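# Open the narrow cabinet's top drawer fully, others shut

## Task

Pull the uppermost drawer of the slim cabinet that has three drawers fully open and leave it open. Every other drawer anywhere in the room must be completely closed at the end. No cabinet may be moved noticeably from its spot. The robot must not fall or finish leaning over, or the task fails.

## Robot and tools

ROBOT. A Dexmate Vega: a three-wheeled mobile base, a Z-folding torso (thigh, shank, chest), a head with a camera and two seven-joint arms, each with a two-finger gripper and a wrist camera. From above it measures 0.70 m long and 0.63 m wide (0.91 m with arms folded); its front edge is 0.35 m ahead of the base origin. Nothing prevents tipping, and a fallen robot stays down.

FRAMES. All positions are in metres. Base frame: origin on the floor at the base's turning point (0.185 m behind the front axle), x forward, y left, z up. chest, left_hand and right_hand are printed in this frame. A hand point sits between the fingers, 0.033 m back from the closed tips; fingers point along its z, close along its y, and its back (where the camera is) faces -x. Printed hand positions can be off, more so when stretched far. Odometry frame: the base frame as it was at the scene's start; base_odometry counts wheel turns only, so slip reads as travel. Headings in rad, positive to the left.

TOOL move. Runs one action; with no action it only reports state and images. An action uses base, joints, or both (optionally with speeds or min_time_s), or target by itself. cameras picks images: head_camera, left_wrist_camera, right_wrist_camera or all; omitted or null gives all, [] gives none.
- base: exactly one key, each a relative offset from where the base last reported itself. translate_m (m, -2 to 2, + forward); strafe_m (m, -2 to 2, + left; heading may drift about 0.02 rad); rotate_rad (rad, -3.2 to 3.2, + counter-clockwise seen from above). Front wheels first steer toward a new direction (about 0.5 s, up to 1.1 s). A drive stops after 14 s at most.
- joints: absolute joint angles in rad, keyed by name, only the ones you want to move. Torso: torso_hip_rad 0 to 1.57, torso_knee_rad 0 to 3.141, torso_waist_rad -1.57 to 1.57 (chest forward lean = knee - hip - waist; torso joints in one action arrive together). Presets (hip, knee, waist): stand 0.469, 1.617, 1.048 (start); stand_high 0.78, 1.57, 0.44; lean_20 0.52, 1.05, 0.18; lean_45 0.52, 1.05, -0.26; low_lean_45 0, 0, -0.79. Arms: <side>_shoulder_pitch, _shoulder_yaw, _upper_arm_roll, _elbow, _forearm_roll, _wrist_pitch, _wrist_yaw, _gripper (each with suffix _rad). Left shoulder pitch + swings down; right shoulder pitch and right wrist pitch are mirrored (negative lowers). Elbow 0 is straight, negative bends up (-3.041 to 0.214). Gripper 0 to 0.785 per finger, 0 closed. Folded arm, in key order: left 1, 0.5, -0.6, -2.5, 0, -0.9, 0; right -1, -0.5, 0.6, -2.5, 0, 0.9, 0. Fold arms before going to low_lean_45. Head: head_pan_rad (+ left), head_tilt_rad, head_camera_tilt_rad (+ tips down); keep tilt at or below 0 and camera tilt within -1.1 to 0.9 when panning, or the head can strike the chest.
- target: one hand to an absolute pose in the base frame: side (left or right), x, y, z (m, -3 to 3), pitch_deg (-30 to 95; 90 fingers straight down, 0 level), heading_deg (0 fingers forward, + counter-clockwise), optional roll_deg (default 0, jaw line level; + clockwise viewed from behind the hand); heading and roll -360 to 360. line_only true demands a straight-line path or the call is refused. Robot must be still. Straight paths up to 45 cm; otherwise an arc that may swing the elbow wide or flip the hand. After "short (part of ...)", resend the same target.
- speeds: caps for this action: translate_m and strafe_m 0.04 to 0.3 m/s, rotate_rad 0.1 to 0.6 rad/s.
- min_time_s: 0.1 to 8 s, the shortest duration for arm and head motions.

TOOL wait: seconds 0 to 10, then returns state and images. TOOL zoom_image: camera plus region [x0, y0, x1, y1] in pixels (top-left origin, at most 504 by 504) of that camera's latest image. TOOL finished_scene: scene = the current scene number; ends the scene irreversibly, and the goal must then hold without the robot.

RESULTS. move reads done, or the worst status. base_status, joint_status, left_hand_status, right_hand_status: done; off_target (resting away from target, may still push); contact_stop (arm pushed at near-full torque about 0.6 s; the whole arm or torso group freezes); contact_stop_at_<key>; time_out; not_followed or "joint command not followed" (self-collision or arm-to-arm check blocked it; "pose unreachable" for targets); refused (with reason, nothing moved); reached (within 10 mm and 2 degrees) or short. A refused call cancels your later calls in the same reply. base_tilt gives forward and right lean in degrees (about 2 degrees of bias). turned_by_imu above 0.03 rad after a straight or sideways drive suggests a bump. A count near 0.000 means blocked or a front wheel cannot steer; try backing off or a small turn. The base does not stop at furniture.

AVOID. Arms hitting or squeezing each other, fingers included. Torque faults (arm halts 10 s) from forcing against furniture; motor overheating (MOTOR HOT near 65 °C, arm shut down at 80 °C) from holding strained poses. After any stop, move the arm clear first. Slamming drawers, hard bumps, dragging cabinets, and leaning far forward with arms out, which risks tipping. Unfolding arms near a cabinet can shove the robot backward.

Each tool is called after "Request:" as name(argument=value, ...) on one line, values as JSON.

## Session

Request:
move(joints={"head_pan_rad": -0.6, "head_camera_tilt_rad": 0.2, "left_shoulder_yaw_rad": 0.25, "left_elbow_rad": -1.7, "right_shoulder_yaw_rad": -0.25, "right_elbow_rad": -1.7, "left_wrist_pitch_rad": 0.0, "right_wrist_pitch_rad": 0.0}, cameras=["head_camera"])

Request:
move(joints={"head_pan_rad": -2.3, "head_camera_tilt_rad": 0.3}, cameras=["head_camera"])

Request:
move(joints={"head_pan_rad": 2.3, "head_camera_tilt_rad": 0.3}, cameras=["head_camera"])

Request:
move(joints={"head_pan_rad": 0.7, "head_camera_tilt_rad": 0.2}, cameras=["head_camera"])

Scene clock: 3.50 s.
Joint torques (N m): left_arm=[-0.29 5.2 -3.35 -6.01 -0.01 -1.89 -0.16] | right_arm=[1.58 -5.4 1.98 -6.79 0 1.95 -0.32]
Motor temperatures (°C): left_arm=[31 31 31 26 40 35 41] | right_arm=[29 27 32 31 36 36 33]
move: done
base_odometry: x=+0.000 y=+0.000 heading=+0.000
turned_by_wheels: +0.000
turned_by_imu: +0.000
base_tilt: forward=+0.0 right=+0.7
base_status: not commanded
joint_positions: torso_hip_rad=+0.469 torso_knee_rad=+1.617 torso_waist_rad=+1.048 left_shoulder_pitch_rad=+2.199 left_shoulder_yaw_rad=+0.248 left_upper_arm_roll_rad=-0.009 left_elbow_rad=-1.696 left_forearm_roll_rad=+0.016 left_wrist_pitch_rad=-0.003 left_wrist_yaw_rad=+0.004 left_gripper_rad=+0.005 right_shoulder_pitch_rad=-2.209 right_shoulder_yaw_rad=-0.248 right_upper_arm_roll_rad=-0.013 right_elbow_rad=-1.697 right_forearm_roll_rad=-0.015 right_wrist_pitch_rad=+0.002 right_wrist_yaw_rad=-0.019 right_gripper_rad=+0.005 head_pan_rad=-0.600 head_tilt_rad=+0.000 head_camera_tilt_rad=+0.200
joint_status: all done
chest: x=-0.0111 y=+0.0000 z=+1.4155 quat_wxyz=(+0.999, +0.000, +0.050, +0.000) (m; base frame)
left_hand: x=+0.3692 y=+0.2939 z=+0.7257 quat_wxyz=(+0.463, +0.121, +0.876, +0.053) pitch_deg=+34.4 heading_deg=-1.3 roll_deg=+14.4 back=up (m; base frame)
right_hand: x=+0.3609 y=-0.2833 z=+0.7204 quat_wxyz=(+0.459, -0.121, +0.879, -0.049) pitch_deg=+35.0 heading_deg=+1.8 roll_deg=-13.9 back=up (m; base frame)
pictures: head_camera

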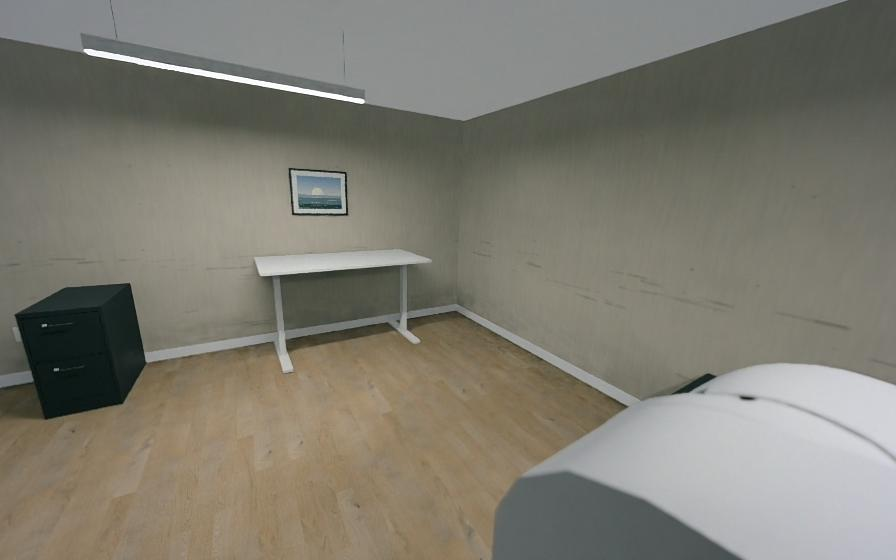

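Scene clock: 5.30 s.
Joint torques (N m): left_arm=[-0.47 5.01 -3.62 -5.62 0.13 -3.07 0.08] | right_arm=[0.64 -4.88 2.79 -7.03 0.13 1.77 -0.38]
Motor temperatures (°C): left_arm=[31 31 31 26 40 35 41] | right_arm=[29 27 32 31 36 36 33]
move: done
base_odometry: x=+0.000 y=+0.000 heading=+0.000
turned_by_wheels: +0.000
turned_by_imu: +0.000
base_tilt: forward=+0.1 right=+0.8
base_status: not commanded
joint_positions: torso_hip_rad=+0.469 torso_knee_rad=+1.617 torso_waist_rad=+1.048 left_shoulder_pitch_rad=+2.199 left_shoulder_yaw_rad=+0.250 left_upper_arm_roll_rad=-0.009 left_elbow_rad=-1.700 left_forearm_roll_rad=+0.016 left_wrist_pitch_rad=+0.000 left_wrist_yaw_rad=+0.004 left_gripper_rad=+0.005 right_shoulder_pitch_rad=-2.209 right_shoulder_yaw_rad=-0.250 right_upper_arm_roll_rad=-0.013 right_elbow_rad=-1.700 right_forearm_roll_rad=-0.015 right_wrist_pitch_rad=+0.000 right_wrist_yaw_rad=-0.019 right_gripper_rad=+0.005 head_pan_rad=-2.300 head_tilt_rad=+0.000 head_camera_tilt_rad=+0.300
joint_status: all done
chest: x=-0.0111 y=+0.0000 z=+1.4155 quat_wxyz=(+0.999, +0.000, +0.050, +0.000) (m; base frame)
left_hand: x=+0.3701 y=+0.2940 z=+0.7268 quat_wxyz=(+0.464, +0.121, +0.876, +0.053) pitch_deg=+34.4 heading_deg=-1.3 roll_deg=+14.5 back=up (m; base frame)
right_hand: x=+0.3615 y=-0.2834 z=+0.7211 quat_wxyz=(+0.459, -0.122, +0.879, -0.049) pitch_deg=+35.0 heading_deg=+1.8 roll_deg=-13.9 back=up (m; base frame)
pictures: head_camera

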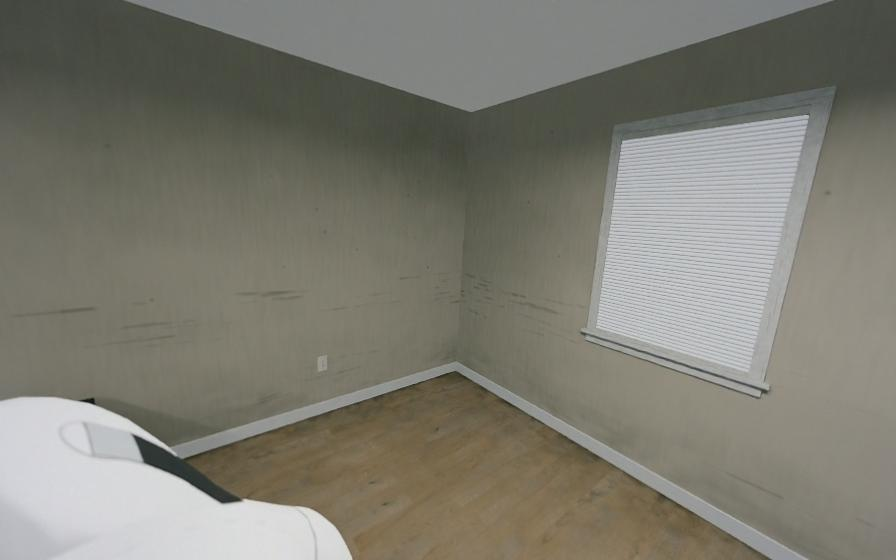

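Scene clock: 9.03 s.
Joint torques (N m): left_arm=[0.63 5.44 -3.55 -7.61 0.29 -1.71 0.19] | right_arm=[0.95 -4.58 2.52 -7.19 0.04 2.18 -0.38]
Motor temperatures (°C): left_arm=[31 31 31 26 40 35 41] | right_arm=[29 27 32 31 36 36 33]
move: done
base_odometry: x=+0.000 y=+0.000 heading=+0.000
turned_by_wheels: +0.000
turned_by_imu: +0.000
base_tilt: forward=+0.1 right=+0.8
base_status: not commanded
joint_positions: torso_hip_rad=+0.469 torso_knee_rad=+1.617 torso_waist_rad=+1.048 left_shoulder_pitch_rad=+2.199 left_shoulder_yaw_rad=+0.250 left_upper_arm_roll_rad=-0.009 left_elbow_rad=-1.700 left_forearm_roll_rad=+0.016 left_wrist_pitch_rad=+0.000 left_wrist_yaw_rad=+0.004 left_gripper_rad=+0.005 right_shoulder_pitch_rad=-2.209 right_shoulder_yaw_rad=-0.250 right_upper_arm_roll_rad=-0.013 right_elbow_rad=-1.700 right_forearm_roll_rad=-0.015 right_wrist_pitch_rad=+0.000 right_wrist_yaw_rad=-0.019 right_gripper_rad=+0.005 head_pan_rad=+2.300 head_tilt_rad=+0.000 head_camera_tilt_rad=+0.300
joint_status: all done
chest: x=-0.0111 y=+0.0000 z=+1.4155 quat_wxyz=(+0.999, +0.000, +0.050, +0.000) (m; base frame)
left_hand: x=+0.3701 y=+0.2940 z=+0.7268 quat_wxyz=(+0.464, +0.121, +0.876, +0.053) pitch_deg=+34.4 heading_deg=-1.3 roll_deg=+14.5 back=up (m; base frame)
right_hand: x=+0.3615 y=-0.2834 z=+0.7211 quat_wxyz=(+0.459, -0.122, +0.879, -0.049) pitch_deg=+35.0 heading_deg=+1.8 roll_deg=-13.9 back=up (m; base frame)
pictures: head_camera

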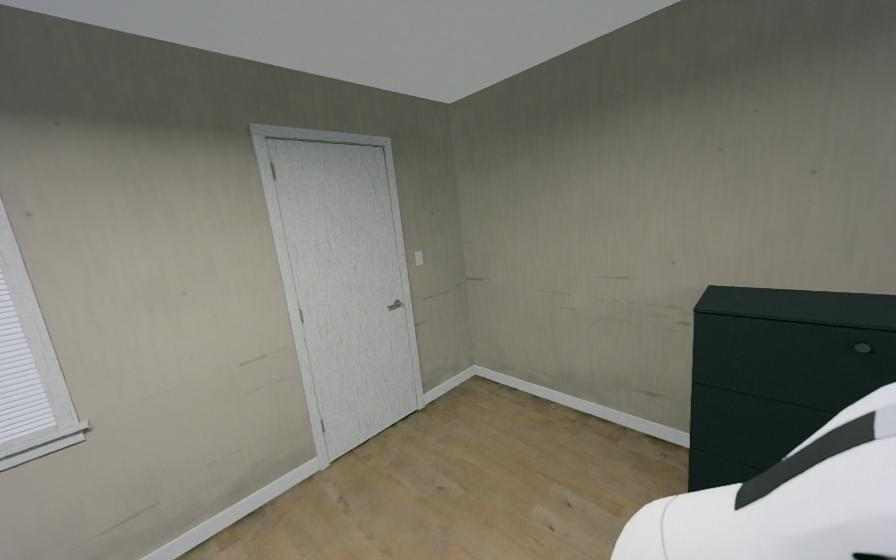

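Scene clock: 10.77 s.
Joint torques (N m): left_arm=[1.51 4.88 -3.25 -6.59 0.12 -2.61 0.12] | right_arm=[-0.01 -4.3 2.34 -7.3 0.1 2.21 -0.37]
Motor temperatures (°C): left_arm=[31 31 31 26 40 35 41] | right_arm=[29 27 32 31 36 36 33]
move: done
base_odometry: x=+0.000 y=+0.000 heading=+0.000
turned_by_wheels: +0.000
turned_by_imu: +0.000
base_tilt: forward=+0.0 right=+0.7
base_status: not commanded
joint_positions: torso_hip_rad=+0.469 torso_knee_rad=+1.617 torso_waist_rad=+1.048 left_shoulder_pitch_rad=+2.199 left_shoulder_yaw_rad=+0.250 left_upper_arm_roll_rad=-0.009 left_elbow_rad=-1.700 left_forearm_roll_rad=+0.016 left_wrist_pitch_rad=+0.000 left_wrist_yaw_rad=+0.004 left_gripper_rad=+0.005 right_shoulder_pitch_rad=-2.209 right_shoulder_yaw_rad=-0.250 right_upper_arm_roll_rad=-0.013 right_elbow_rad=-1.700 right_forearm_roll_rad=-0.015 right_wrist_pitch_rad=+0.000 right_wrist_yaw_rad=-0.019 right_gripper_rad=+0.005 head_pan_rad=+0.700 head_tilt_rad=+0.000 head_camera_tilt_rad=+0.200
joint_status: all done
chest: x=-0.0111 y=+0.0000 z=+1.4155 quat_wxyz=(+0.999, +0.000, +0.050, +0.000) (m; base frame)
left_hand: x=+0.3701 y=+0.2940 z=+0.7268 quat_wxyz=(+0.464, +0.121, +0.876, +0.053) pitch_deg=+34.4 heading_deg=-1.3 roll_deg=+14.5 back=up (m; base frame)
right_hand: x=+0.3615 y=-0.2834 z=+0.7211 quat_wxyz=(+0.459, -0.122, +0.879, -0.049) pitch_deg=+35.0 heading_deg=+1.8 roll_deg=-13.9 back=up (m; base frame)
pictures: head_camera

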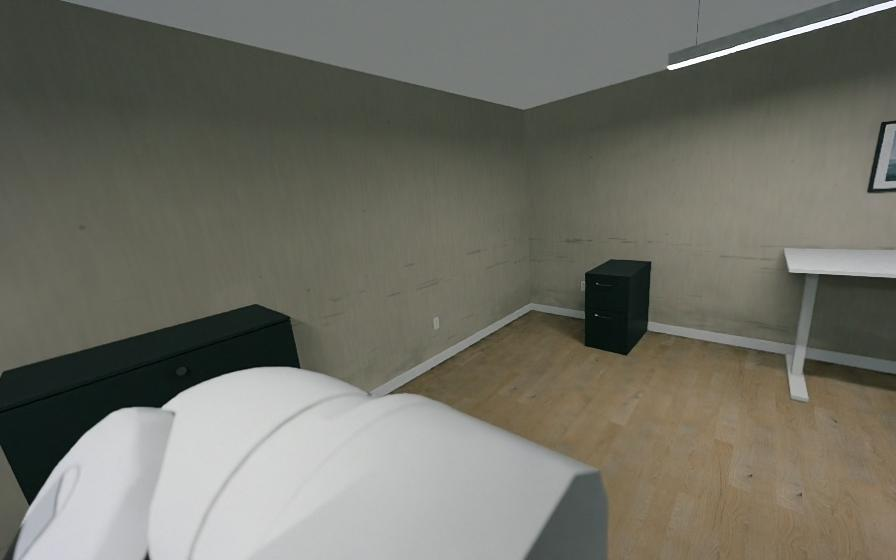

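Request:
zoom_image(camera="head_camera", region=[560, 240, 680, 370])

Request:
zoom_image(camera="head_camera", region=[0, 280, 340, 520])

Scaled by 3.877 from the camera's 896x560 image, which has a finer 960x600 frame.

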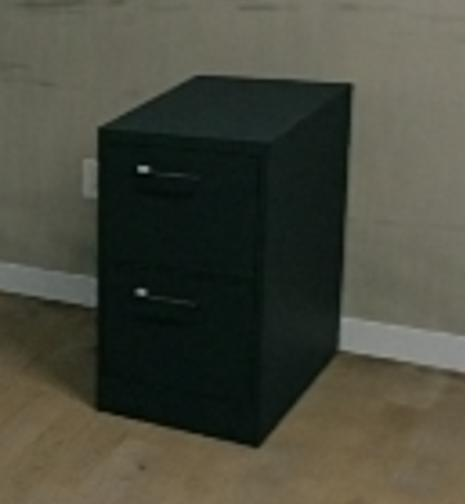

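Scaled by 1.482 from the camera's 896x560 image, which has a finer 960x600 frame.

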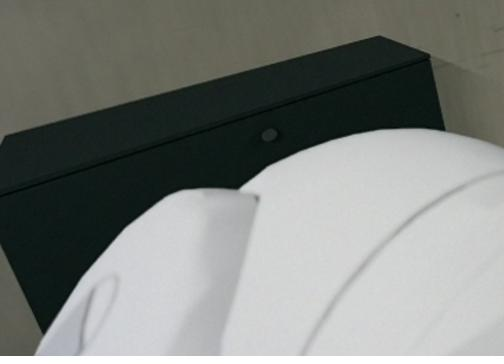

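Request:
move(base={"rotate_rad": -1.617}, joints={"torso_hip_rad": 0.32, "torso_knee_rad": 0.75, "torso_waist_rad": -0.47, "head_pan_rad": 0.0, "head_camera_tilt_rad": -0.3, "right_shoulder_pitch_rad": -1.2, "left_shoulder_pitch_rad": 0.783, "left_shoulder_yaw_rad": 0.513, "left_upper_arm_roll_rad": 0.698, "left_elbow_rad": -1.64, "left_forearm_roll_rad": 0.978, "left_wrist_pitch_rad": 0.634, "left_wrist_yaw_rad": -0.178, "left_gripper_rad": 0.13}, cameras=["head_camera"])

Scene clock: 18.80 s.
Joint torques (N m): left_arm=[-17.56 4.67 -2.3 -6.7 1.81 -0.04 0.56] | right_arm=[16.01 -4.71 3.31 -6.4 0.15 2.69 -0.32]
Motor temperatures (°C): left_arm=[31 31 31 26 40 35 41] | right_arm=[30 27 32 31 36 36 33]
move: done
base_odometry: x=+0.002 y=+0.001 heading=-1.622
turned_by_wheels: -1.622
turned_by_imu: -1.613
base_tilt: forward=+0.0 right=+0.7
base_status: done
joint_positions: torso_hip_rad=+0.320 torso_knee_rad=+0.750 torso_waist_rad=-0.470 left_shoulder_pitch_rad=+0.784 left_shoulder_yaw_rad=+0.513 left_upper_arm_roll_rad=+0.698 left_elbow_rad=-1.640 left_forearm_roll_rad=+0.978 left_wrist_pitch_rad=+0.634 left_wrist_yaw_rad=-0.178 left_gripper_rad=+0.130 right_shoulder_pitch_rad=-1.200 right_shoulder_yaw_rad=-0.250 right_upper_arm_roll_rad=-0.013 right_elbow_rad=-1.700 right_forearm_roll_rad=-0.015 right_wrist_pitch_rad=+0.000 right_wrist_yaw_rad=-0.019 right_gripper_rad=+0.005 head_pan_rad=+0.000 head_tilt_rad=+0.000 head_camera_tilt_rad=-0.300
joint_status: all done
chest: x=+0.0978 y=+0.0000 z=+1.0870 quat_wxyz=(+0.900, +0.000, +0.435, +0.000) (m; base frame)
left_hand: x=+0.6496 y=+0.1901 z=+0.4296 quat_wxyz=(+0.326, +0.627, +0.627, +0.326) pitch_deg=+35.0 heading_deg=+0.0 roll_deg=-90.0 (m; base frame)
right_hand: x=+0.6059 y=-0.2834 z=+0.4845 quat_wxyz=(+0.548, -0.116, +0.826, -0.061) pitch_deg=+23.1 heading_deg=+1.6 roll_deg=-14.3 back=up (m; base frame)
pictures: head_camera

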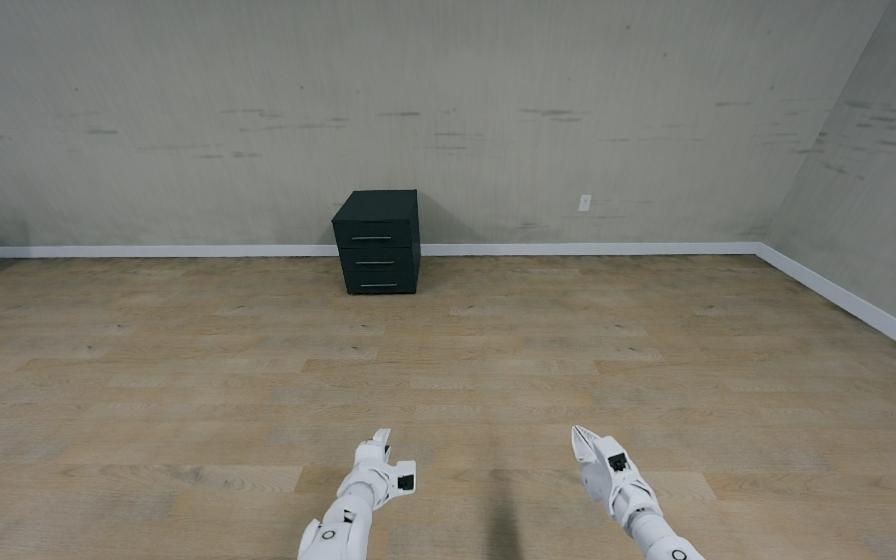

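Request:
zoom_image(camera="head_camera", region=[320, 180, 430, 310])

Scaled by 3.877 from the camera's 896x560 image, which has a finer 960x600 frame.

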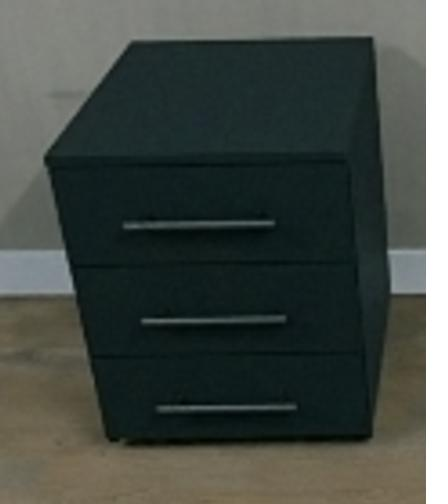

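Request:
move(base={"rotate_rad": 0.035}, cameras=[])

Request:
move(base={"strafe_m": 0.26}, cameras=[])

Request:
move(base={"translate_m": 1.06}, cameras=["head_camera", "left_wrist_camera"])

Scene clock: 21.23 s.
Joint torques (N m): left_arm=[-17.24 3.35 -3.49 -6.71 1.7 0.29 0.69] | right_arm=[14.32 -5.04 2.95 -7.22 0.23 2.71 -0.56]
Motor temperatures (°C): left_arm=[31 31 31 26 40 35 41] | right_arm=[30 27 32 31 36 36 33]
move: done
base_odometry: x=+0.002 y=+0.001 heading=-1.587
turned_by_wheels: +0.035
turned_by_imu: +0.035
base_tilt: forward=+0.1 right=+0.7
base_status: done
joint_positions: torso_hip_rad=+0.320 torso_knee_rad=+0.750 torso_waist_rad=-0.470 left_shoulder_pitch_rad=+0.783 left_shoulder_yaw_rad=+0.513 left_upper_arm_roll_rad=+0.698 left_elbow_rad=-1.640 left_forearm_roll_rad=+0.978 left_wrist_pitch_rad=+0.634 left_wrist_yaw_rad=-0.178 left_gripper_rad=+0.130 right_shoulder_pitch_rad=-1.200 right_shoulder_yaw_rad=-0.250 right_upper_arm_roll_rad=-0.013 right_elbow_rad=-1.700 right_forearm_roll_rad=-0.015 right_wrist_pitch_rad=+0.000 right_wrist_yaw_rad=-0.019 right_gripper_rad=+0.005 head_pan_rad=+0.000 head_tilt_rad=+0.000 head_camera_tilt_rad=-0.300
joint_status: not commanded
chest: x=+0.0978 y=+0.0000 z=+1.0870 quat_wxyz=(+0.900, +0.000, +0.435, +0.000) (m; base frame)
left_hand: x=+0.6498 y=+0.1901 z=+0.4298 quat_wxyz=(+0.326, +0.628, +0.627, +0.327) pitch_deg=+35.0 heading_deg=+0.0 roll_deg=-90.0 (m; base frame)
right_hand: x=+0.6059 y=-0.2834 z=+0.4845 quat_wxyz=(+0.548, -0.116, +0.826, -0.061) pitch_deg=+23.1 heading_deg=+1.6 roll_deg=-14.3 back=up (m; base frame)
pictures: none
No camera images: "cameras" was empty.

Scene clock: 23.97 s.
Joint torques (N m): left_arm=[-15.9 3.13 -3.67 -5.41 1.89 -0.08 0.85] | right_arm=[15.37 -3.62 2.8 -7.45 0.1 2.16 -0.47]
Motor temperatures (°C): left_arm=[31 31 31 26 40 35 41] | right_arm=[30 27 32 31 36 36 33]
move: done
base_odometry: x=+0.261 y=-0.002 heading=-1.580
turned_by_wheels: +0.007
turned_by_imu: +0.003
base_tilt: forward=+0.0 right=+0.7
base_status: done
joint_positions: torso_hip_rad=+0.320 torso_knee_rad=+0.750 torso_waist_rad=-0.470 left_shoulder_pitch_rad=+0.783 left_shoulder_yaw_rad=+0.513 left_upper_arm_roll_rad=+0.698 left_elbow_rad=-1.640 left_forearm_roll_rad=+0.978 left_wrist_pitch_rad=+0.634 left_wrist_yaw_rad=-0.178 left_gripper_rad=+0.130 right_shoulder_pitch_rad=-1.200 right_shoulder_yaw_rad=-0.250 right_upper_arm_roll_rad=-0.013 right_elbow_rad=-1.700 right_forearm_roll_rad=-0.015 right_wrist_pitch_rad=+0.000 right_wrist_yaw_rad=-0.019 right_gripper_rad=+0.005 head_pan_rad=+0.000 head_tilt_rad=+0.000 head_camera_tilt_rad=-0.300
joint_status: not commanded
chest: x=+0.0978 y=+0.0000 z=+1.0870 quat_wxyz=(+0.900, +0.000, +0.435, +0.000) (m; base frame)
left_hand: x=+0.6498 y=+0.1901 z=+0.4298 quat_wxyz=(+0.326, +0.628, +0.627, +0.327) pitch_deg=+35.0 heading_deg=+0.0 roll_deg=-89.9 (m; base frame)
right_hand: x=+0.6059 y=-0.2834 z=+0.4845 quat_wxyz=(+0.548, -0.116, +0.826, -0.061) pitch_deg=+23.1 heading_deg=+1.6 roll_deg=-14.3 back=up (m; base frame)
pictures: none
No camera images: "cameras" was empty.

Scene clock: 29.60 s.
Joint torques (N m): left_arm=[-15.99 3.46 -3.8 -5.69 1.83 0.26 0.83] | right_arm=[14.88 -3.54 2.89 -7.67 -0.01 2.54 -0.36]
Motor temperatures (°C): left_arm=[31 31 31 26 40 35 41] | right_arm=[30 27 32 32 36 36 33]
move: done
base_odometry: x=+0.252 y=-1.062 heading=-1.580
turned_by_wheels: -0.001
turned_by_imu: -0.003
base_tilt: forward=+0.1 right=+0.7
base_status: done
joint_positions: torso_hip_rad=+0.320 torso_knee_rad=+0.750 torso_waist_rad=-0.470 left_shoulder_pitch_rad=+0.783 left_shoulder_yaw_rad=+0.513 left_upper_arm_roll_rad=+0.698 left_elbow_rad=-1.640 left_forearm_roll_rad=+0.978 left_wrist_pitch_rad=+0.634 left_wrist_yaw_rad=-0.178 left_gripper_rad=+0.130 right_shoulder_pitch_rad=-1.200 right_shoulder_yaw_rad=-0.250 right_upper_arm_roll_rad=-0.013 right_elbow_rad=-1.700 right_forearm_roll_rad=-0.015 right_wrist_pitch_rad=+0.000 right_wrist_yaw_rad=-0.019 right_gripper_rad=+0.005 head_pan_rad=+0.000 head_tilt_rad=+0.000 head_camera_tilt_rad=-0.300
joint_status: not commanded
chest: x=+0.0979 y=+0.0000 z=+1.0869 quat_wxyz=(+0.900, +0.000, +0.435, +0.000) (m; base frame)
left_hand: x=+0.6498 y=+0.1901 z=+0.4297 quat_wxyz=(+0.326, +0.628, +0.627, +0.327) pitch_deg=+35.0 heading_deg=+0.0 roll_deg=-89.9 (m; base frame)
right_hand: x=+0.6059 y=-0.2834 z=+0.4845 quat_wxyz=(+0.548, -0.116, +0.826, -0.061) pitch_deg=+23.1 heading_deg=+1.6 roll_deg=-14.3 back=up (m; base frame)
pictures: head_camera, left_wrist_camera

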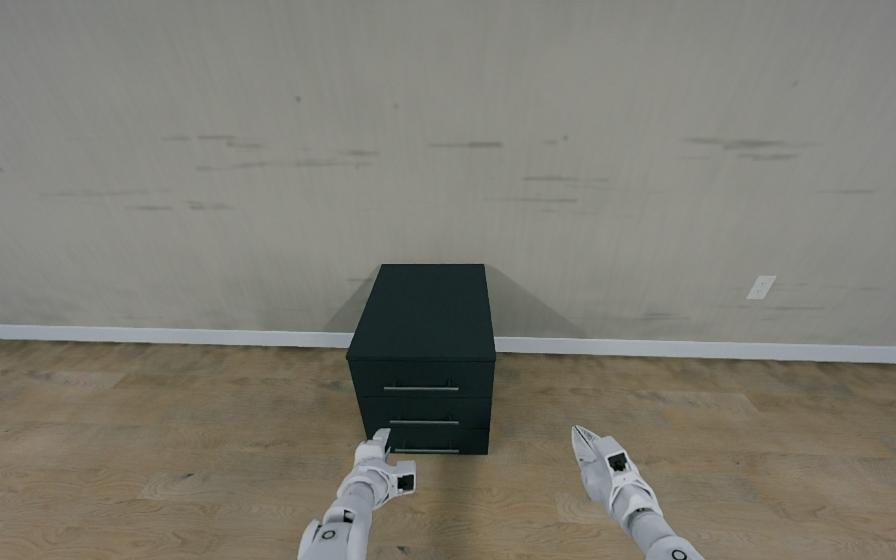

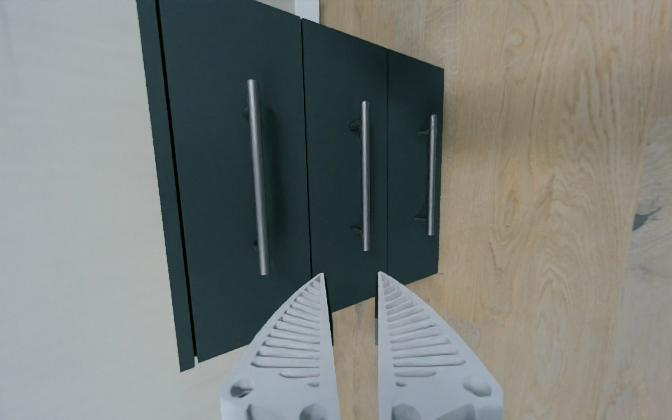

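Request:
move(target={"side": "left", "x": 0.663, "y": 0.12, "z": 0.4475, "pitch_deg": 35, "heading_deg": 0, "roll_deg": -90}, cameras=[])

Request:
move(base={"translate_m": 0.122}, joints={"left_gripper_rad": 0.11}, speeds={"translate_m": 0.15}, cameras=["head_camera", "left_wrist_camera"])

Scene clock: 31.83 s.
Joint torques (N m): left_arm=[-17.85 -4.78 -2.21 -5.86 2.27 0.55 0.68] | right_arm=[14.76 -4.62 2.94 -7.26 0.15 2.65 -0.4]
Motor temperatures (°C): left_arm=[31 31 31 26 40 35 41] | right_arm=[30 27 32 32 36 36 33]
move: done
base_odometry: x=+0.252 y=-1.062 heading=-1.580
turned_by_wheels: +0.000
turned_by_imu: +0.000
base_tilt: forward=+0.1 right=+0.8
base_status: not commanded
joint_positions: torso_hip_rad=+0.320 torso_knee_rad=+0.750 torso_waist_rad=-0.470 left_shoulder_pitch_rad=+0.700 left_shoulder_yaw_rad=+0.381 left_upper_arm_roll_rad=+0.803 left_elbow_rad=-1.613 left_forearm_roll_rad=+1.081 left_wrist_pitch_rad=+0.752 left_wrist_yaw_rad=-0.264 left_gripper_rad=+0.130 right_shoulder_pitch_rad=-1.200 right_shoulder_yaw_rad=-0.250 right_upper_arm_roll_rad=-0.013 right_elbow_rad=-1.700 right_forearm_roll_rad=-0.015 right_wrist_pitch_rad=+0.000 right_wrist_yaw_rad=-0.019 right_gripper_rad=+0.005 head_pan_rad=+0.000 head_tilt_rad=+0.000 head_camera_tilt_rad=-0.300
joint_status: not commanded
chest: x=+0.0979 y=+0.0000 z=+1.0869 quat_wxyz=(+0.900, +0.000, +0.435, +0.000) (m; base frame)
left_hand: x=+0.6625 y=+0.1222 z=+0.4466 quat_wxyz=(+0.326, +0.627, +0.627, +0.326) pitch_deg=+35.0 heading_deg=+0.0 roll_deg=-90.0 (m; base frame)
left_hand_status: reached (straight line, planned for 0.8 s): 2 mm and 0.0 deg off.
right_hand: x=+0.6059 y=-0.2834 z=+0.4845 quat_wxyz=(+0.548, -0.116, +0.826, -0.061) pitch_deg=+23.1 heading_deg=+1.6 roll_deg=-14.3 back=up (m; base frame)
pictures: none
No camera images: "cameras" was empty.

Scene clock: 33.67 s.
Joint torques (N m): left_arm=[-17.62 -4.18 -2.62 -6.73 1.77 0.25 0.81] | right_arm=[14.04 -4.79 2.68 -8.28 0.05 2.94 -0.38]
Motor temperatures (°C): left_arm=[31 31 31 26 40 35 41] | right_arm=[30 27 32 32 36 36 33]
move: done
base_odometry: x=+0.251 y=-1.184 heading=-1.581
turned_by_wheels: -0.001
turned_by_imu: -0.001
base_tilt: forward=+0.1 right=+0.8
base_status: done
joint_positions: torso_hip_rad=+0.320 torso_knee_rad=+0.750 torso_waist_rad=-0.470 left_shoulder_pitch_rad=+0.698 left_shoulder_yaw_rad=+0.378 left_upper_arm_roll_rad=+0.806 left_elbow_rad=-1.612 left_forearm_roll_rad=+1.084 left_wrist_pitch_rad=+0.755 left_wrist_yaw_rad=-0.266 left_gripper_rad=+0.110 right_shoulder_pitch_rad=-1.200 right_shoulder_yaw_rad=-0.250 right_upper_arm_roll_rad=-0.013 right_elbow_rad=-1.700 right_forearm_roll_rad=-0.015 right_wrist_pitch_rad=+0.000 right_wrist_yaw_rad=-0.019 right_gripper_rad=+0.005 head_pan_rad=+0.000 head_tilt_rad=+0.000 head_camera_tilt_rad=-0.300
joint_status: all done
chest: x=+0.0979 y=+0.0000 z=+1.0869 quat_wxyz=(+0.900, +0.000, +0.435, +0.000) (m; base frame)
left_hand: x=+0.6629 y=+0.1202 z=+0.4473 quat_wxyz=(+0.326, +0.627, +0.627, +0.326) pitch_deg=+35.0 heading_deg=+0.0 roll_deg=-90.0 (m; base frame)
right_hand: x=+0.6059 y=-0.2834 z=+0.4845 quat_wxyz=(+0.548, -0.116, +0.826, -0.061) pitch_deg=+23.1 heading_deg=+1.6 roll_deg=-14.3 back=up (m; base frame)
pictures: head_camera, left_wrist_camera

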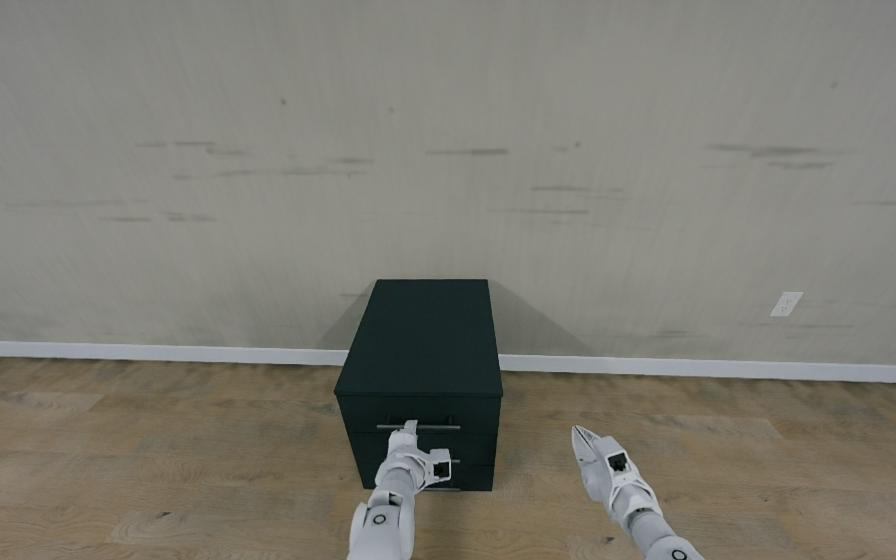

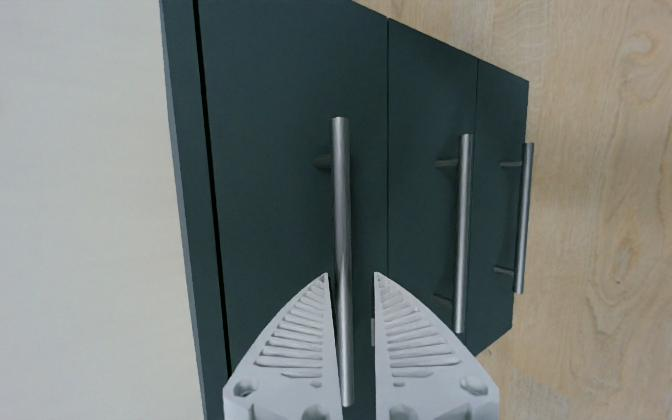

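Request:
move(target={"side": "left", "x": 0.6975, "y": 0.12, "z": 0.428, "pitch_deg": 35, "heading_deg": 0, "roll_deg": -90, "line_only": true}, cameras=["left_wrist_camera"])

Request:
move(joints={"left_gripper_rad": 0.0}, cameras=["left_wrist_camera"])

Scene clock: 36.10 s.
Joint torques (N m): left_arm=[-29.63 -3.22 -14.07 -3.61 1.2 -0.96 1.51] | right_arm=[14.13 -4.55 2.3 -6.59 0.1 3.17 -0.56]
Motor temperatures (°C): left_arm=[31 31 31 26 40 35 41] | right_arm=[30 27 32 32 36 36 33]
move: done
base_odometry: x=+0.251 y=-1.184 heading=-1.581
turned_by_wheels: +0.000
turned_by_imu: +0.000
base_tilt: forward=+0.0 right=+0.8
base_status: not commanded
joint_positions: torso_hip_rad=+0.320 torso_knee_rad=+0.750 torso_waist_rad=-0.470 left_shoulder_pitch_rad=+0.606 left_shoulder_yaw_rad=+0.310 left_upper_arm_roll_rad=+0.797 left_elbow_rad=-1.422 left_forearm_roll_rad=+1.027 left_wrist_pitch_rad=+0.679 left_wrist_yaw_rad=-0.201 left_gripper_rad=+0.110 right_shoulder_pitch_rad=-1.200 right_shoulder_yaw_rad=-0.250 right_upper_arm_roll_rad=-0.013 right_elbow_rad=-1.700 right_forearm_roll_rad=-0.015 right_wrist_pitch_rad=+0.000 right_wrist_yaw_rad=-0.019 right_gripper_rad=+0.005 head_pan_rad=+0.000 head_tilt_rad=+0.000 head_camera_tilt_rad=-0.300
joint_status: not commanded
chest: x=+0.0977 y=+0.0000 z=+1.0870 quat_wxyz=(+0.900, +0.000, +0.435, +0.000) (m; base frame)
left_hand: x=+0.6962 y=+0.1197 z=+0.4281 quat_wxyz=(+0.326, +0.628, +0.627, +0.326) pitch_deg=+35.0 heading_deg=+0.0 roll_deg=-90.0 (m; base frame)
left_hand_status: reached (straight line, planned for 0.9 s): 1 mm and 0.1 deg off.
right_hand: x=+0.6059 y=-0.2834 z=+0.4847 quat_wxyz=(+0.548, -0.116, +0.826, -0.061) pitch_deg=+23.1 heading_deg=+1.6 roll_deg=-14.3 back=up (m; base frame)
pictures: left_wrist_camera

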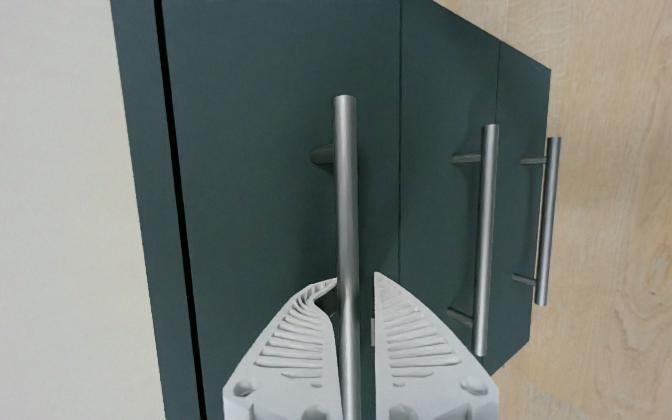

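Scene clock: 36.67 s.
Joint torques (N m): left_arm=[-21.37 -4.84 -9.1 -4.43 1.71 0.72 1.44] | right_arm=[14.07 -4.22 3.01 -7.09 0.04 2.88 -0.28]
Motor temperatures (°C): left_arm=[31 31 31 26 40 35 41] | right_arm=[30 27 32 32 36 36 33]
move: done
base_odometry: x=+0.251 y=-1.184 heading=-1.581
turned_by_wheels: +0.000
turned_by_imu: +0.000
base_tilt: forward=+0.0 right=+0.8
base_status: not commanded
joint_positions: torso_hip_rad=+0.320 torso_knee_rad=+0.750 torso_waist_rad=-0.470 left_shoulder_pitch_rad=+0.604 left_shoulder_yaw_rad=+0.309 left_upper_arm_roll_rad=+0.796 left_elbow_rad=-1.419 left_forearm_roll_rad=+1.026 left_wrist_pitch_rad=+0.677 left_wrist_yaw_rad=-0.200 left_gripper_rad=+0.000 right_shoulder_pitch_rad=-1.200 right_shoulder_yaw_rad=-0.250 right_upper_arm_roll_rad=-0.013 right_elbow_rad=-1.700 right_forearm_roll_rad=-0.015 right_wrist_pitch_rad=+0.000 right_wrist_yaw_rad=-0.019 right_gripper_rad=+0.005 head_pan_rad=+0.000 head_tilt_rad=+0.000 head_camera_tilt_rad=-0.300
joint_status: all done
chest: x=+0.0977 y=+0.0000 z=+1.0870 quat_wxyz=(+0.900, +0.000, +0.435, +0.000) (m; base frame)
left_hand: x=+0.6970 y=+0.1199 z=+0.4279 quat_wxyz=(+0.326, +0.627, +0.627, +0.326) pitch_deg=+35.0 heading_deg=+0.0 roll_deg=-90.0 (m; base frame)
right_hand: x=+0.6059 y=-0.2834 z=+0.4846 quat_wxyz=(+0.548, -0.116, +0.826, -0.061) pitch_deg=+23.1 heading_deg=+1.6 roll_deg=-14.3 back=up (m; base frame)
pictures: left_wrist_camera

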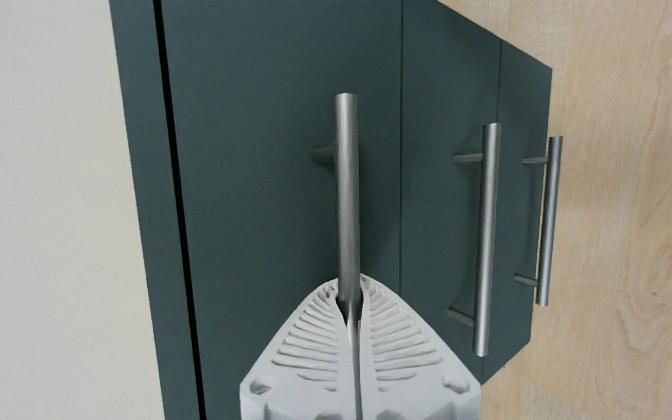

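Request:
move(base={"translate_m": -0.35}, speeds={"translate_m": 0.1}, cameras=["head_camera", "left_wrist_camera"])

Scene clock: 41.40 s.
Joint torques (N m): left_arm=[-15.67 -8.68 1.84 -9.65 0.11 -4.56 0.07] | right_arm=[13.73 -3.8 2.75 -9.17 0.12 2.96 -0.41]
Motor temperatures (°C): left_arm=[31 31 31 26 40 35 41] | right_arm=[30 27 32 32 36 36 33]
move: done
base_odometry: x=+0.254 y=-0.834 heading=-1.582
turned_by_wheels: +0.000
turned_by_imu: +0.000
base_tilt: forward=+0.1 right=+0.7
base_status: done
joint_positions: torso_hip_rad=+0.320 torso_knee_rad=+0.750 torso_waist_rad=-0.470 left_shoulder_pitch_rad=+0.603 left_shoulder_yaw_rad=+0.309 left_upper_arm_roll_rad=+0.795 left_elbow_rad=-1.418 left_forearm_roll_rad=+1.026 left_wrist_pitch_rad=+0.678 left_wrist_yaw_rad=-0.199 left_gripper_rad=+0.000 right_shoulder_pitch_rad=-1.200 right_shoulder_yaw_rad=-0.250 right_upper_arm_roll_rad=-0.013 right_elbow_rad=-1.700 right_forearm_roll_rad=-0.015 right_wrist_pitch_rad=+0.000 right_wrist_yaw_rad=-0.019 right_gripper_rad=+0.005 head_pan_rad=+0.000 head_tilt_rad=+0.000 head_camera_tilt_rad=-0.300
joint_status: not commanded
chest: x=+0.0978 y=+0.0000 z=+1.0870 quat_wxyz=(+0.900, +0.000, +0.435, +0.000) (m; base frame)
left_hand: x=+0.6976 y=+0.1211 z=+0.4281 quat_wxyz=(+0.326, +0.627, +0.627, +0.327) pitch_deg=+35.0 heading_deg=+0.1 roll_deg=-89.9 (m; base frame)
right_hand: x=+0.6059 y=-0.2834 z=+0.4846 quat_wxyz=(+0.548, -0.116, +0.826, -0.061) pitch_deg=+23.1 heading_deg=+1.6 roll_deg=-14.3 back=up (m; base frame)
pictures: head_camera, left_wrist_camera

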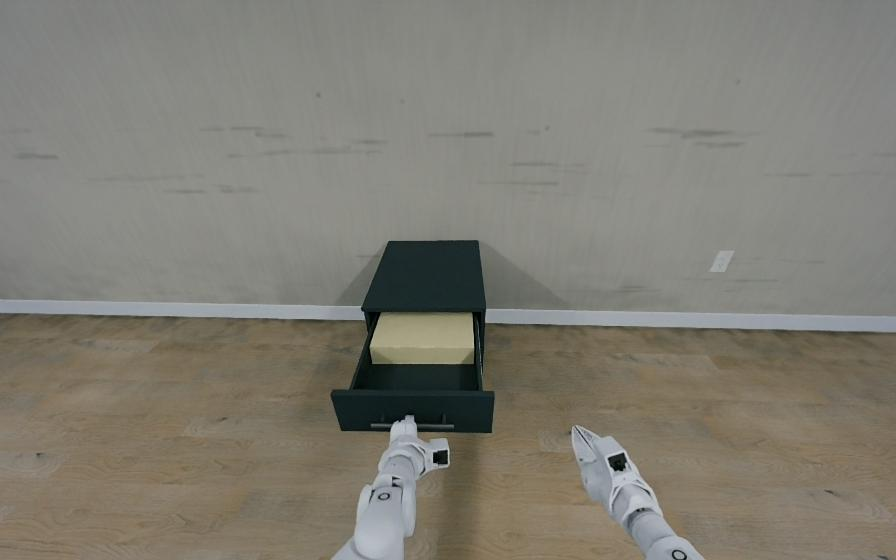

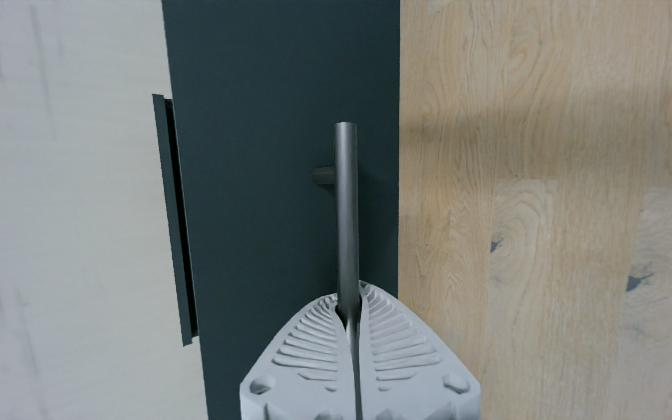

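Request:
move(base={"translate_m": -0.06}, speeds={"translate_m": 0.04}, cameras=["head_camera", "left_wrist_camera"])

Scene clock: 43.80 s.
Joint torques (N m): left_arm=[10.71 -5.32 6 2.43 -5.81 -1.34 -5.33] | right_arm=[15.16 -4.52 3.19 -7.56 0.17 2.74 -0.65]
Motor temperatures (°C): left_arm=[31 31 31 26 40 35 41] | right_arm=[30 27 32 32 36 36 33]
move: done
base_odometry: x=+0.255 y=-0.774 heading=-1.582
turned_by_wheels: -0.001
turned_by_imu: -0.001
base_tilt: forward=+0.0 right=+0.8
base_status: done
joint_positions: torso_hip_rad=+0.320 torso_knee_rad=+0.750 torso_waist_rad=-0.470 left_shoulder_pitch_rad=+0.602 left_shoulder_yaw_rad=+0.309 left_upper_arm_roll_rad=+0.795 left_elbow_rad=-1.419 left_forearm_roll_rad=+1.028 left_wrist_pitch_rad=+0.677 left_wrist_yaw_rad=-0.197 left_gripper_rad=+0.000 right_shoulder_pitch_rad=-1.200 right_shoulder_yaw_rad=-0.250 right_upper_arm_roll_rad=-0.013 right_elbow_rad=-1.700 right_forearm_roll_rad=-0.015 right_wrist_pitch_rad=+0.000 right_wrist_yaw_rad=-0.019 right_gripper_rad=+0.005 head_pan_rad=+0.000 head_tilt_rad=+0.000 head_camera_tilt_rad=-0.300
joint_status: not commanded
chest: x=+0.0976 y=+0.0000 z=+1.0871 quat_wxyz=(+0.901, +0.000, +0.435, +0.000) (m; base frame)
left_hand: x=+0.6992 y=+0.1205 z=+0.4305 quat_wxyz=(+0.328, +0.626, +0.626, +0.329) pitch_deg=+34.7 heading_deg=+0.1 roll_deg=-89.9 (m; base frame)
right_hand: x=+0.6060 y=-0.2834 z=+0.4849 quat_wxyz=(+0.548, -0.116, +0.826, -0.061) pitch_deg=+23.1 heading_deg=+1.6 roll_deg=-14.3 back=up (m; base frame)
pictures: head_camera, left_wrist_camera

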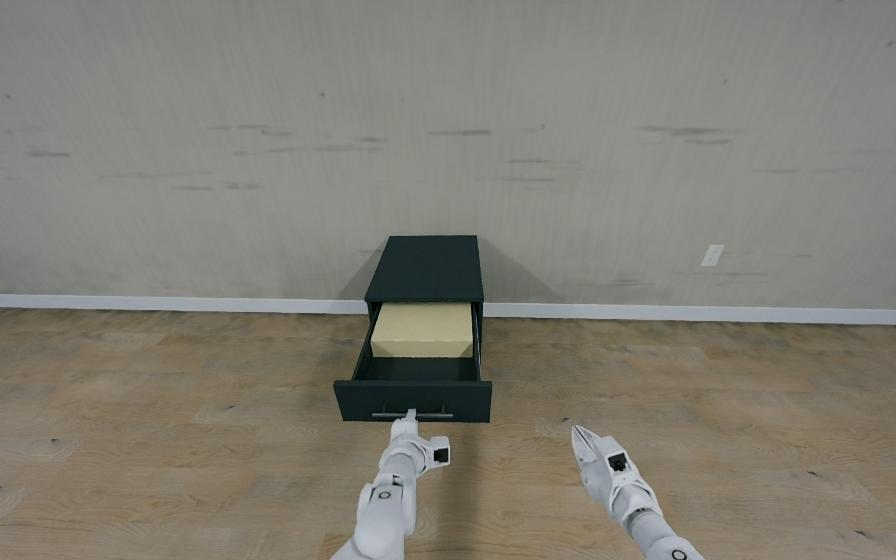

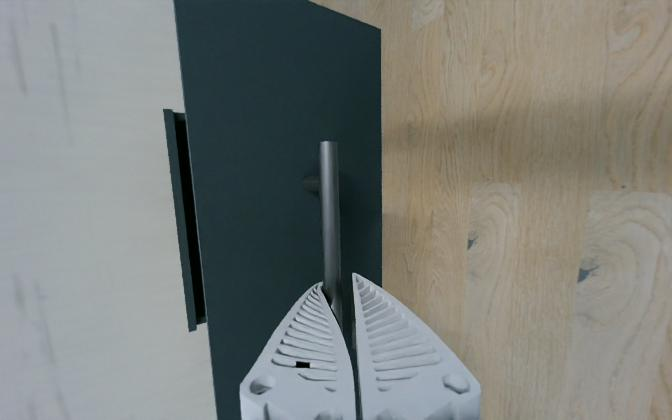

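Request:
move(base={"translate_m": 0.012}, joints={"left_gripper_rad": 0.09, "head_pan_rad": 2.75, "head_camera_tilt_rad": 0.85}, speeds={"translate_m": 0.04}, cameras=["head_camera", "left_wrist_camera"])

Scene clock: 46.70 s.
Joint torques (N m): left_arm=[-2.08 -5.89 2.03 -2.95 -1.06 -1.19 -1.21] | right_arm=[15.45 -4.53 3.25 -7.6 -0.04 2.72 -0.37]
Motor temperatures (°C): left_arm=[31 31 31 26 40 35 41] | right_arm=[30 27 32 32 36 36 33]
move: done
base_odometry: x=+0.255 y=-0.786 heading=-1.583
turned_by_wheels: -0.001
turned_by_imu: +0.000
base_tilt: forward=+0.0 right=+0.8
base_status: done
joint_positions: torso_hip_rad=+0.320 torso_knee_rad=+0.750 torso_waist_rad=-0.470 left_shoulder_pitch_rad=+0.603 left_shoulder_yaw_rad=+0.309 left_upper_arm_roll_rad=+0.795 left_elbow_rad=-1.419 left_forearm_roll_rad=+1.027 left_wrist_pitch_rad=+0.677 left_wrist_yaw_rad=-0.199 left_gripper_rad=+0.090 right_shoulder_pitch_rad=-1.200 right_shoulder_yaw_rad=-0.250 right_upper_arm_roll_rad=-0.013 right_elbow_rad=-1.700 right_forearm_roll_rad=-0.015 right_wrist_pitch_rad=+0.000 right_wrist_yaw_rad=-0.019 right_gripper_rad=+0.005 head_pan_rad=+2.750 head_tilt_rad=+0.000 head_camera_tilt_rad=+0.850
joint_status: all done
chest: x=+0.0977 y=+0.0000 z=+1.0870 quat_wxyz=(+0.900, +0.000, +0.435, +0.000) (m; base frame)
left_hand: x=+0.6982 y=+0.1204 z=+0.4290 quat_wxyz=(+0.327, +0.627, +0.627, +0.327) pitch_deg=+34.9 heading_deg=+0.0 roll_deg=-90.0 (m; base frame)
right_hand: x=+0.6059 y=-0.2834 z=+0.4848 quat_wxyz=(+0.548, -0.116, +0.826, -0.061) pitch_deg=+23.1 heading_deg=+1.6 roll_deg=-14.3 back=up (m; base frame)
pictures: head_camera, left_wrist_camera

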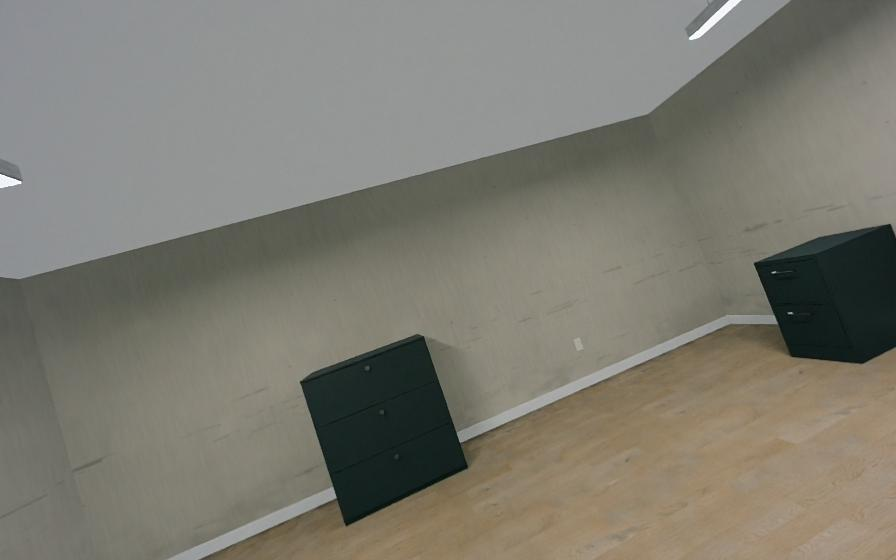

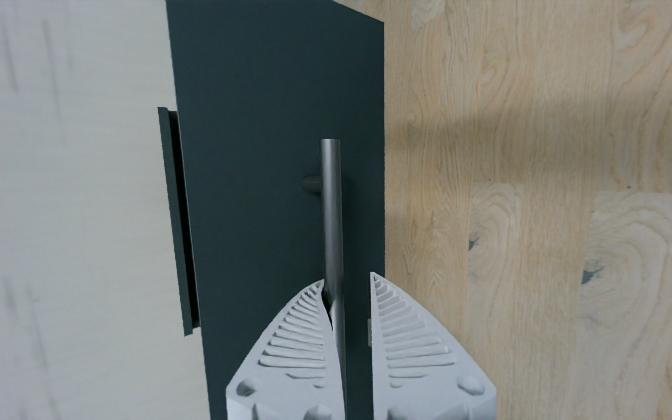

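Request:
zoom_image(camera="head_camera", region=[280, 320, 490, 540])

Request:
move(target={"side": "left", "x": 0.655, "y": 0.12, "z": 0.459, "pitch_deg": 35, "heading_deg": 0, "roll_deg": -90, "line_only": true}, cameras=["left_wrist_camera"])

Request:
move(joints={"head_pan_rad": 0.0, "head_camera_tilt_rad": -0.3}, cameras=["head_camera", "left_wrist_camera"])

Scaled by 2.291 from the camera's 896x560 image, which has a finer 960x600 frame.

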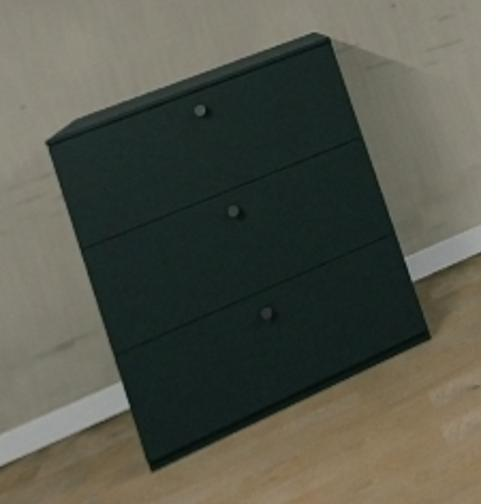

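Scene clock: 49.33 s.
Joint torques (N m): left_arm=[-8.16 1.37 -2.12 -6.85 2.25 0.94 0.74] | right_arm=[13.5 -4.94 2.79 -6.7 0.14 2.73 -0.52]
Motor temperatures (°C): left_arm=[31 31 31 26 40 35 41] | right_arm=[30 27 32 32 36 36 33]
move: done
base_odometry: x=+0.255 y=-0.786 heading=-1.583
turned_by_wheels: +0.000
turned_by_imu: +0.000
base_tilt: forward=+0.1 right=+0.8
base_status: not commanded
joint_positions: torso_hip_rad=+0.320 torso_knee_rad=+0.750 torso_waist_rad=-0.470 left_shoulder_pitch_rad=+0.716 left_shoulder_yaw_rad=+0.402 left_upper_arm_roll_rad=+0.812 left_elbow_rad=-1.677 left_forearm_roll_rad=+1.105 left_wrist_pitch_rad=+0.784 left_wrist_yaw_rad=-0.302 left_gripper_rad=+0.090 right_shoulder_pitch_rad=-1.200 right_shoulder_yaw_rad=-0.250 right_upper_arm_roll_rad=-0.013 right_elbow_rad=-1.700 right_forearm_roll_rad=-0.015 right_wrist_pitch_rad=+0.000 right_wrist_yaw_rad=-0.019 right_gripper_rad=+0.005 head_pan_rad=+2.750 head_tilt_rad=+0.000 head_camera_tilt_rad=+0.850
joint_status: not commanded
chest: x=+0.0978 y=+0.0000 z=+1.0870 quat_wxyz=(+0.900, +0.000, +0.435, +0.000) (m; base frame)
left_hand: x=+0.6557 y=+0.1201 z=+0.4584 quat_wxyz=(+0.326, +0.627, +0.627, +0.326) pitch_deg=+35.0 heading_deg=+0.0 roll_deg=-90.0 (m; base frame)
left_hand_status: reached (straight line, planned for 1.2 s): 1 mm and 0.0 deg off.
right_hand: x=+0.6059 y=-0.2834 z=+0.4846 quat_wxyz=(+0.548, -0.116, +0.826, -0.061) pitch_deg=+23.1 heading_deg=+1.6 roll_deg=-14.3 back=up (m; base frame)
pictures: left_wrist_camera

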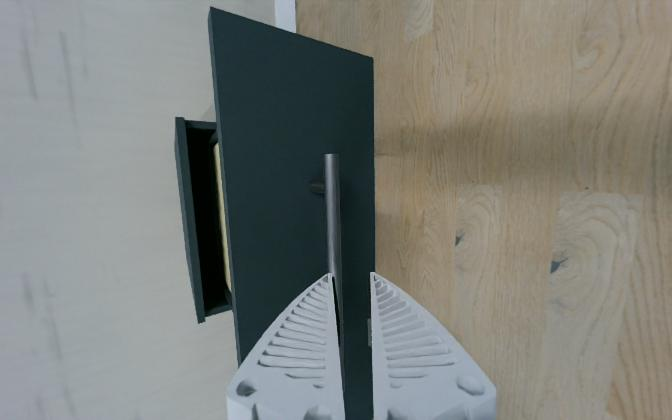

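Scene clock: 51.83 s.
Joint torques (N m): left_arm=[-8.63 1.58 -1.24 -7.26 2.07 -0.23 0.83] | right_arm=[14.14 -5.28 2.99 -7.06 0.02 2.92 -0.47]
Motor temperatures (°C): left_arm=[31 31 31 26 40 35 41] | right_arm=[30 27 32 32 36 36 33]
move: done
base_odometry: x=+0.255 y=-0.786 heading=-1.583
turned_by_wheels: +0.000
turned_by_imu: +0.000
base_tilt: forward=+0.1 right=+0.7
base_status: not commanded
joint_positions: torso_hip_rad=+0.320 torso_knee_rad=+0.750 torso_waist_rad=-0.470 left_shoulder_pitch_rad=+0.718 left_shoulder_yaw_rad=+0.403 left_upper_arm_roll_rad=+0.813 left_elbow_rad=-1.681 left_forearm_roll_rad=+1.106 left_wrist_pitch_rad=+0.785 left_wrist_yaw_rad=-0.303 left_gripper_rad=+0.090 right_shoulder_pitch_rad=-1.200 right_shoulder_yaw_rad=-0.250 right_upper_arm_roll_rad=-0.013 right_elbow_rad=-1.700 right_forearm_roll_rad=-0.015 right_wrist_pitch_rad=+0.000 right_wrist_yaw_rad=-0.019 right_gripper_rad=+0.005 head_pan_rad=+0.000 head_tilt_rad=+0.000 head_camera_tilt_rad=-0.300
joint_status: all done
chest: x=+0.0978 y=+0.0000 z=+1.0870 quat_wxyz=(+0.900, +0.000, +0.435, +0.000) (m; base frame)
left_hand: x=+0.6550 y=+0.1201 z=+0.4588 quat_wxyz=(+0.326, +0.627, +0.627, +0.326) pitch_deg=+35.0 heading_deg=+0.0 roll_deg=+90.0 (m; base frame)
right_hand: x=+0.6059 y=-0.2834 z=+0.4846 quat_wxyz=(+0.548, -0.116, +0.826, -0.061) pitch_deg=+23.1 heading_deg=+1.6 roll_deg=-14.3 back=up (m; base frame)
pictures: head_camera, left_wrist_camera

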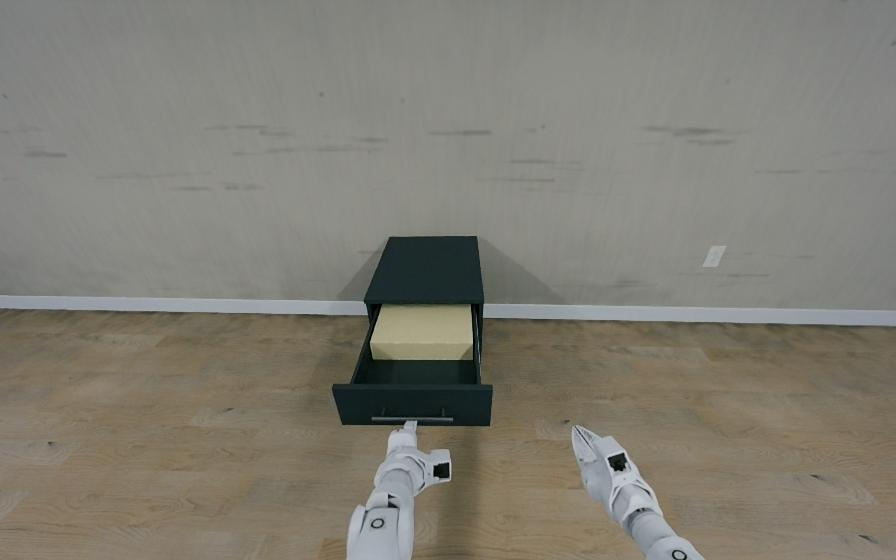

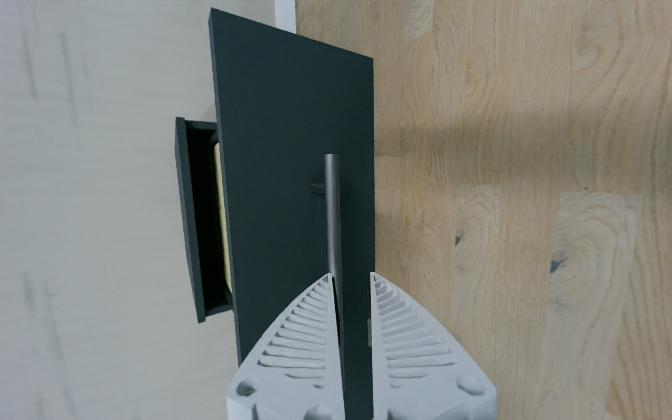

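Request:
finished_scene(scene=3)

The scene is finished: the task was done.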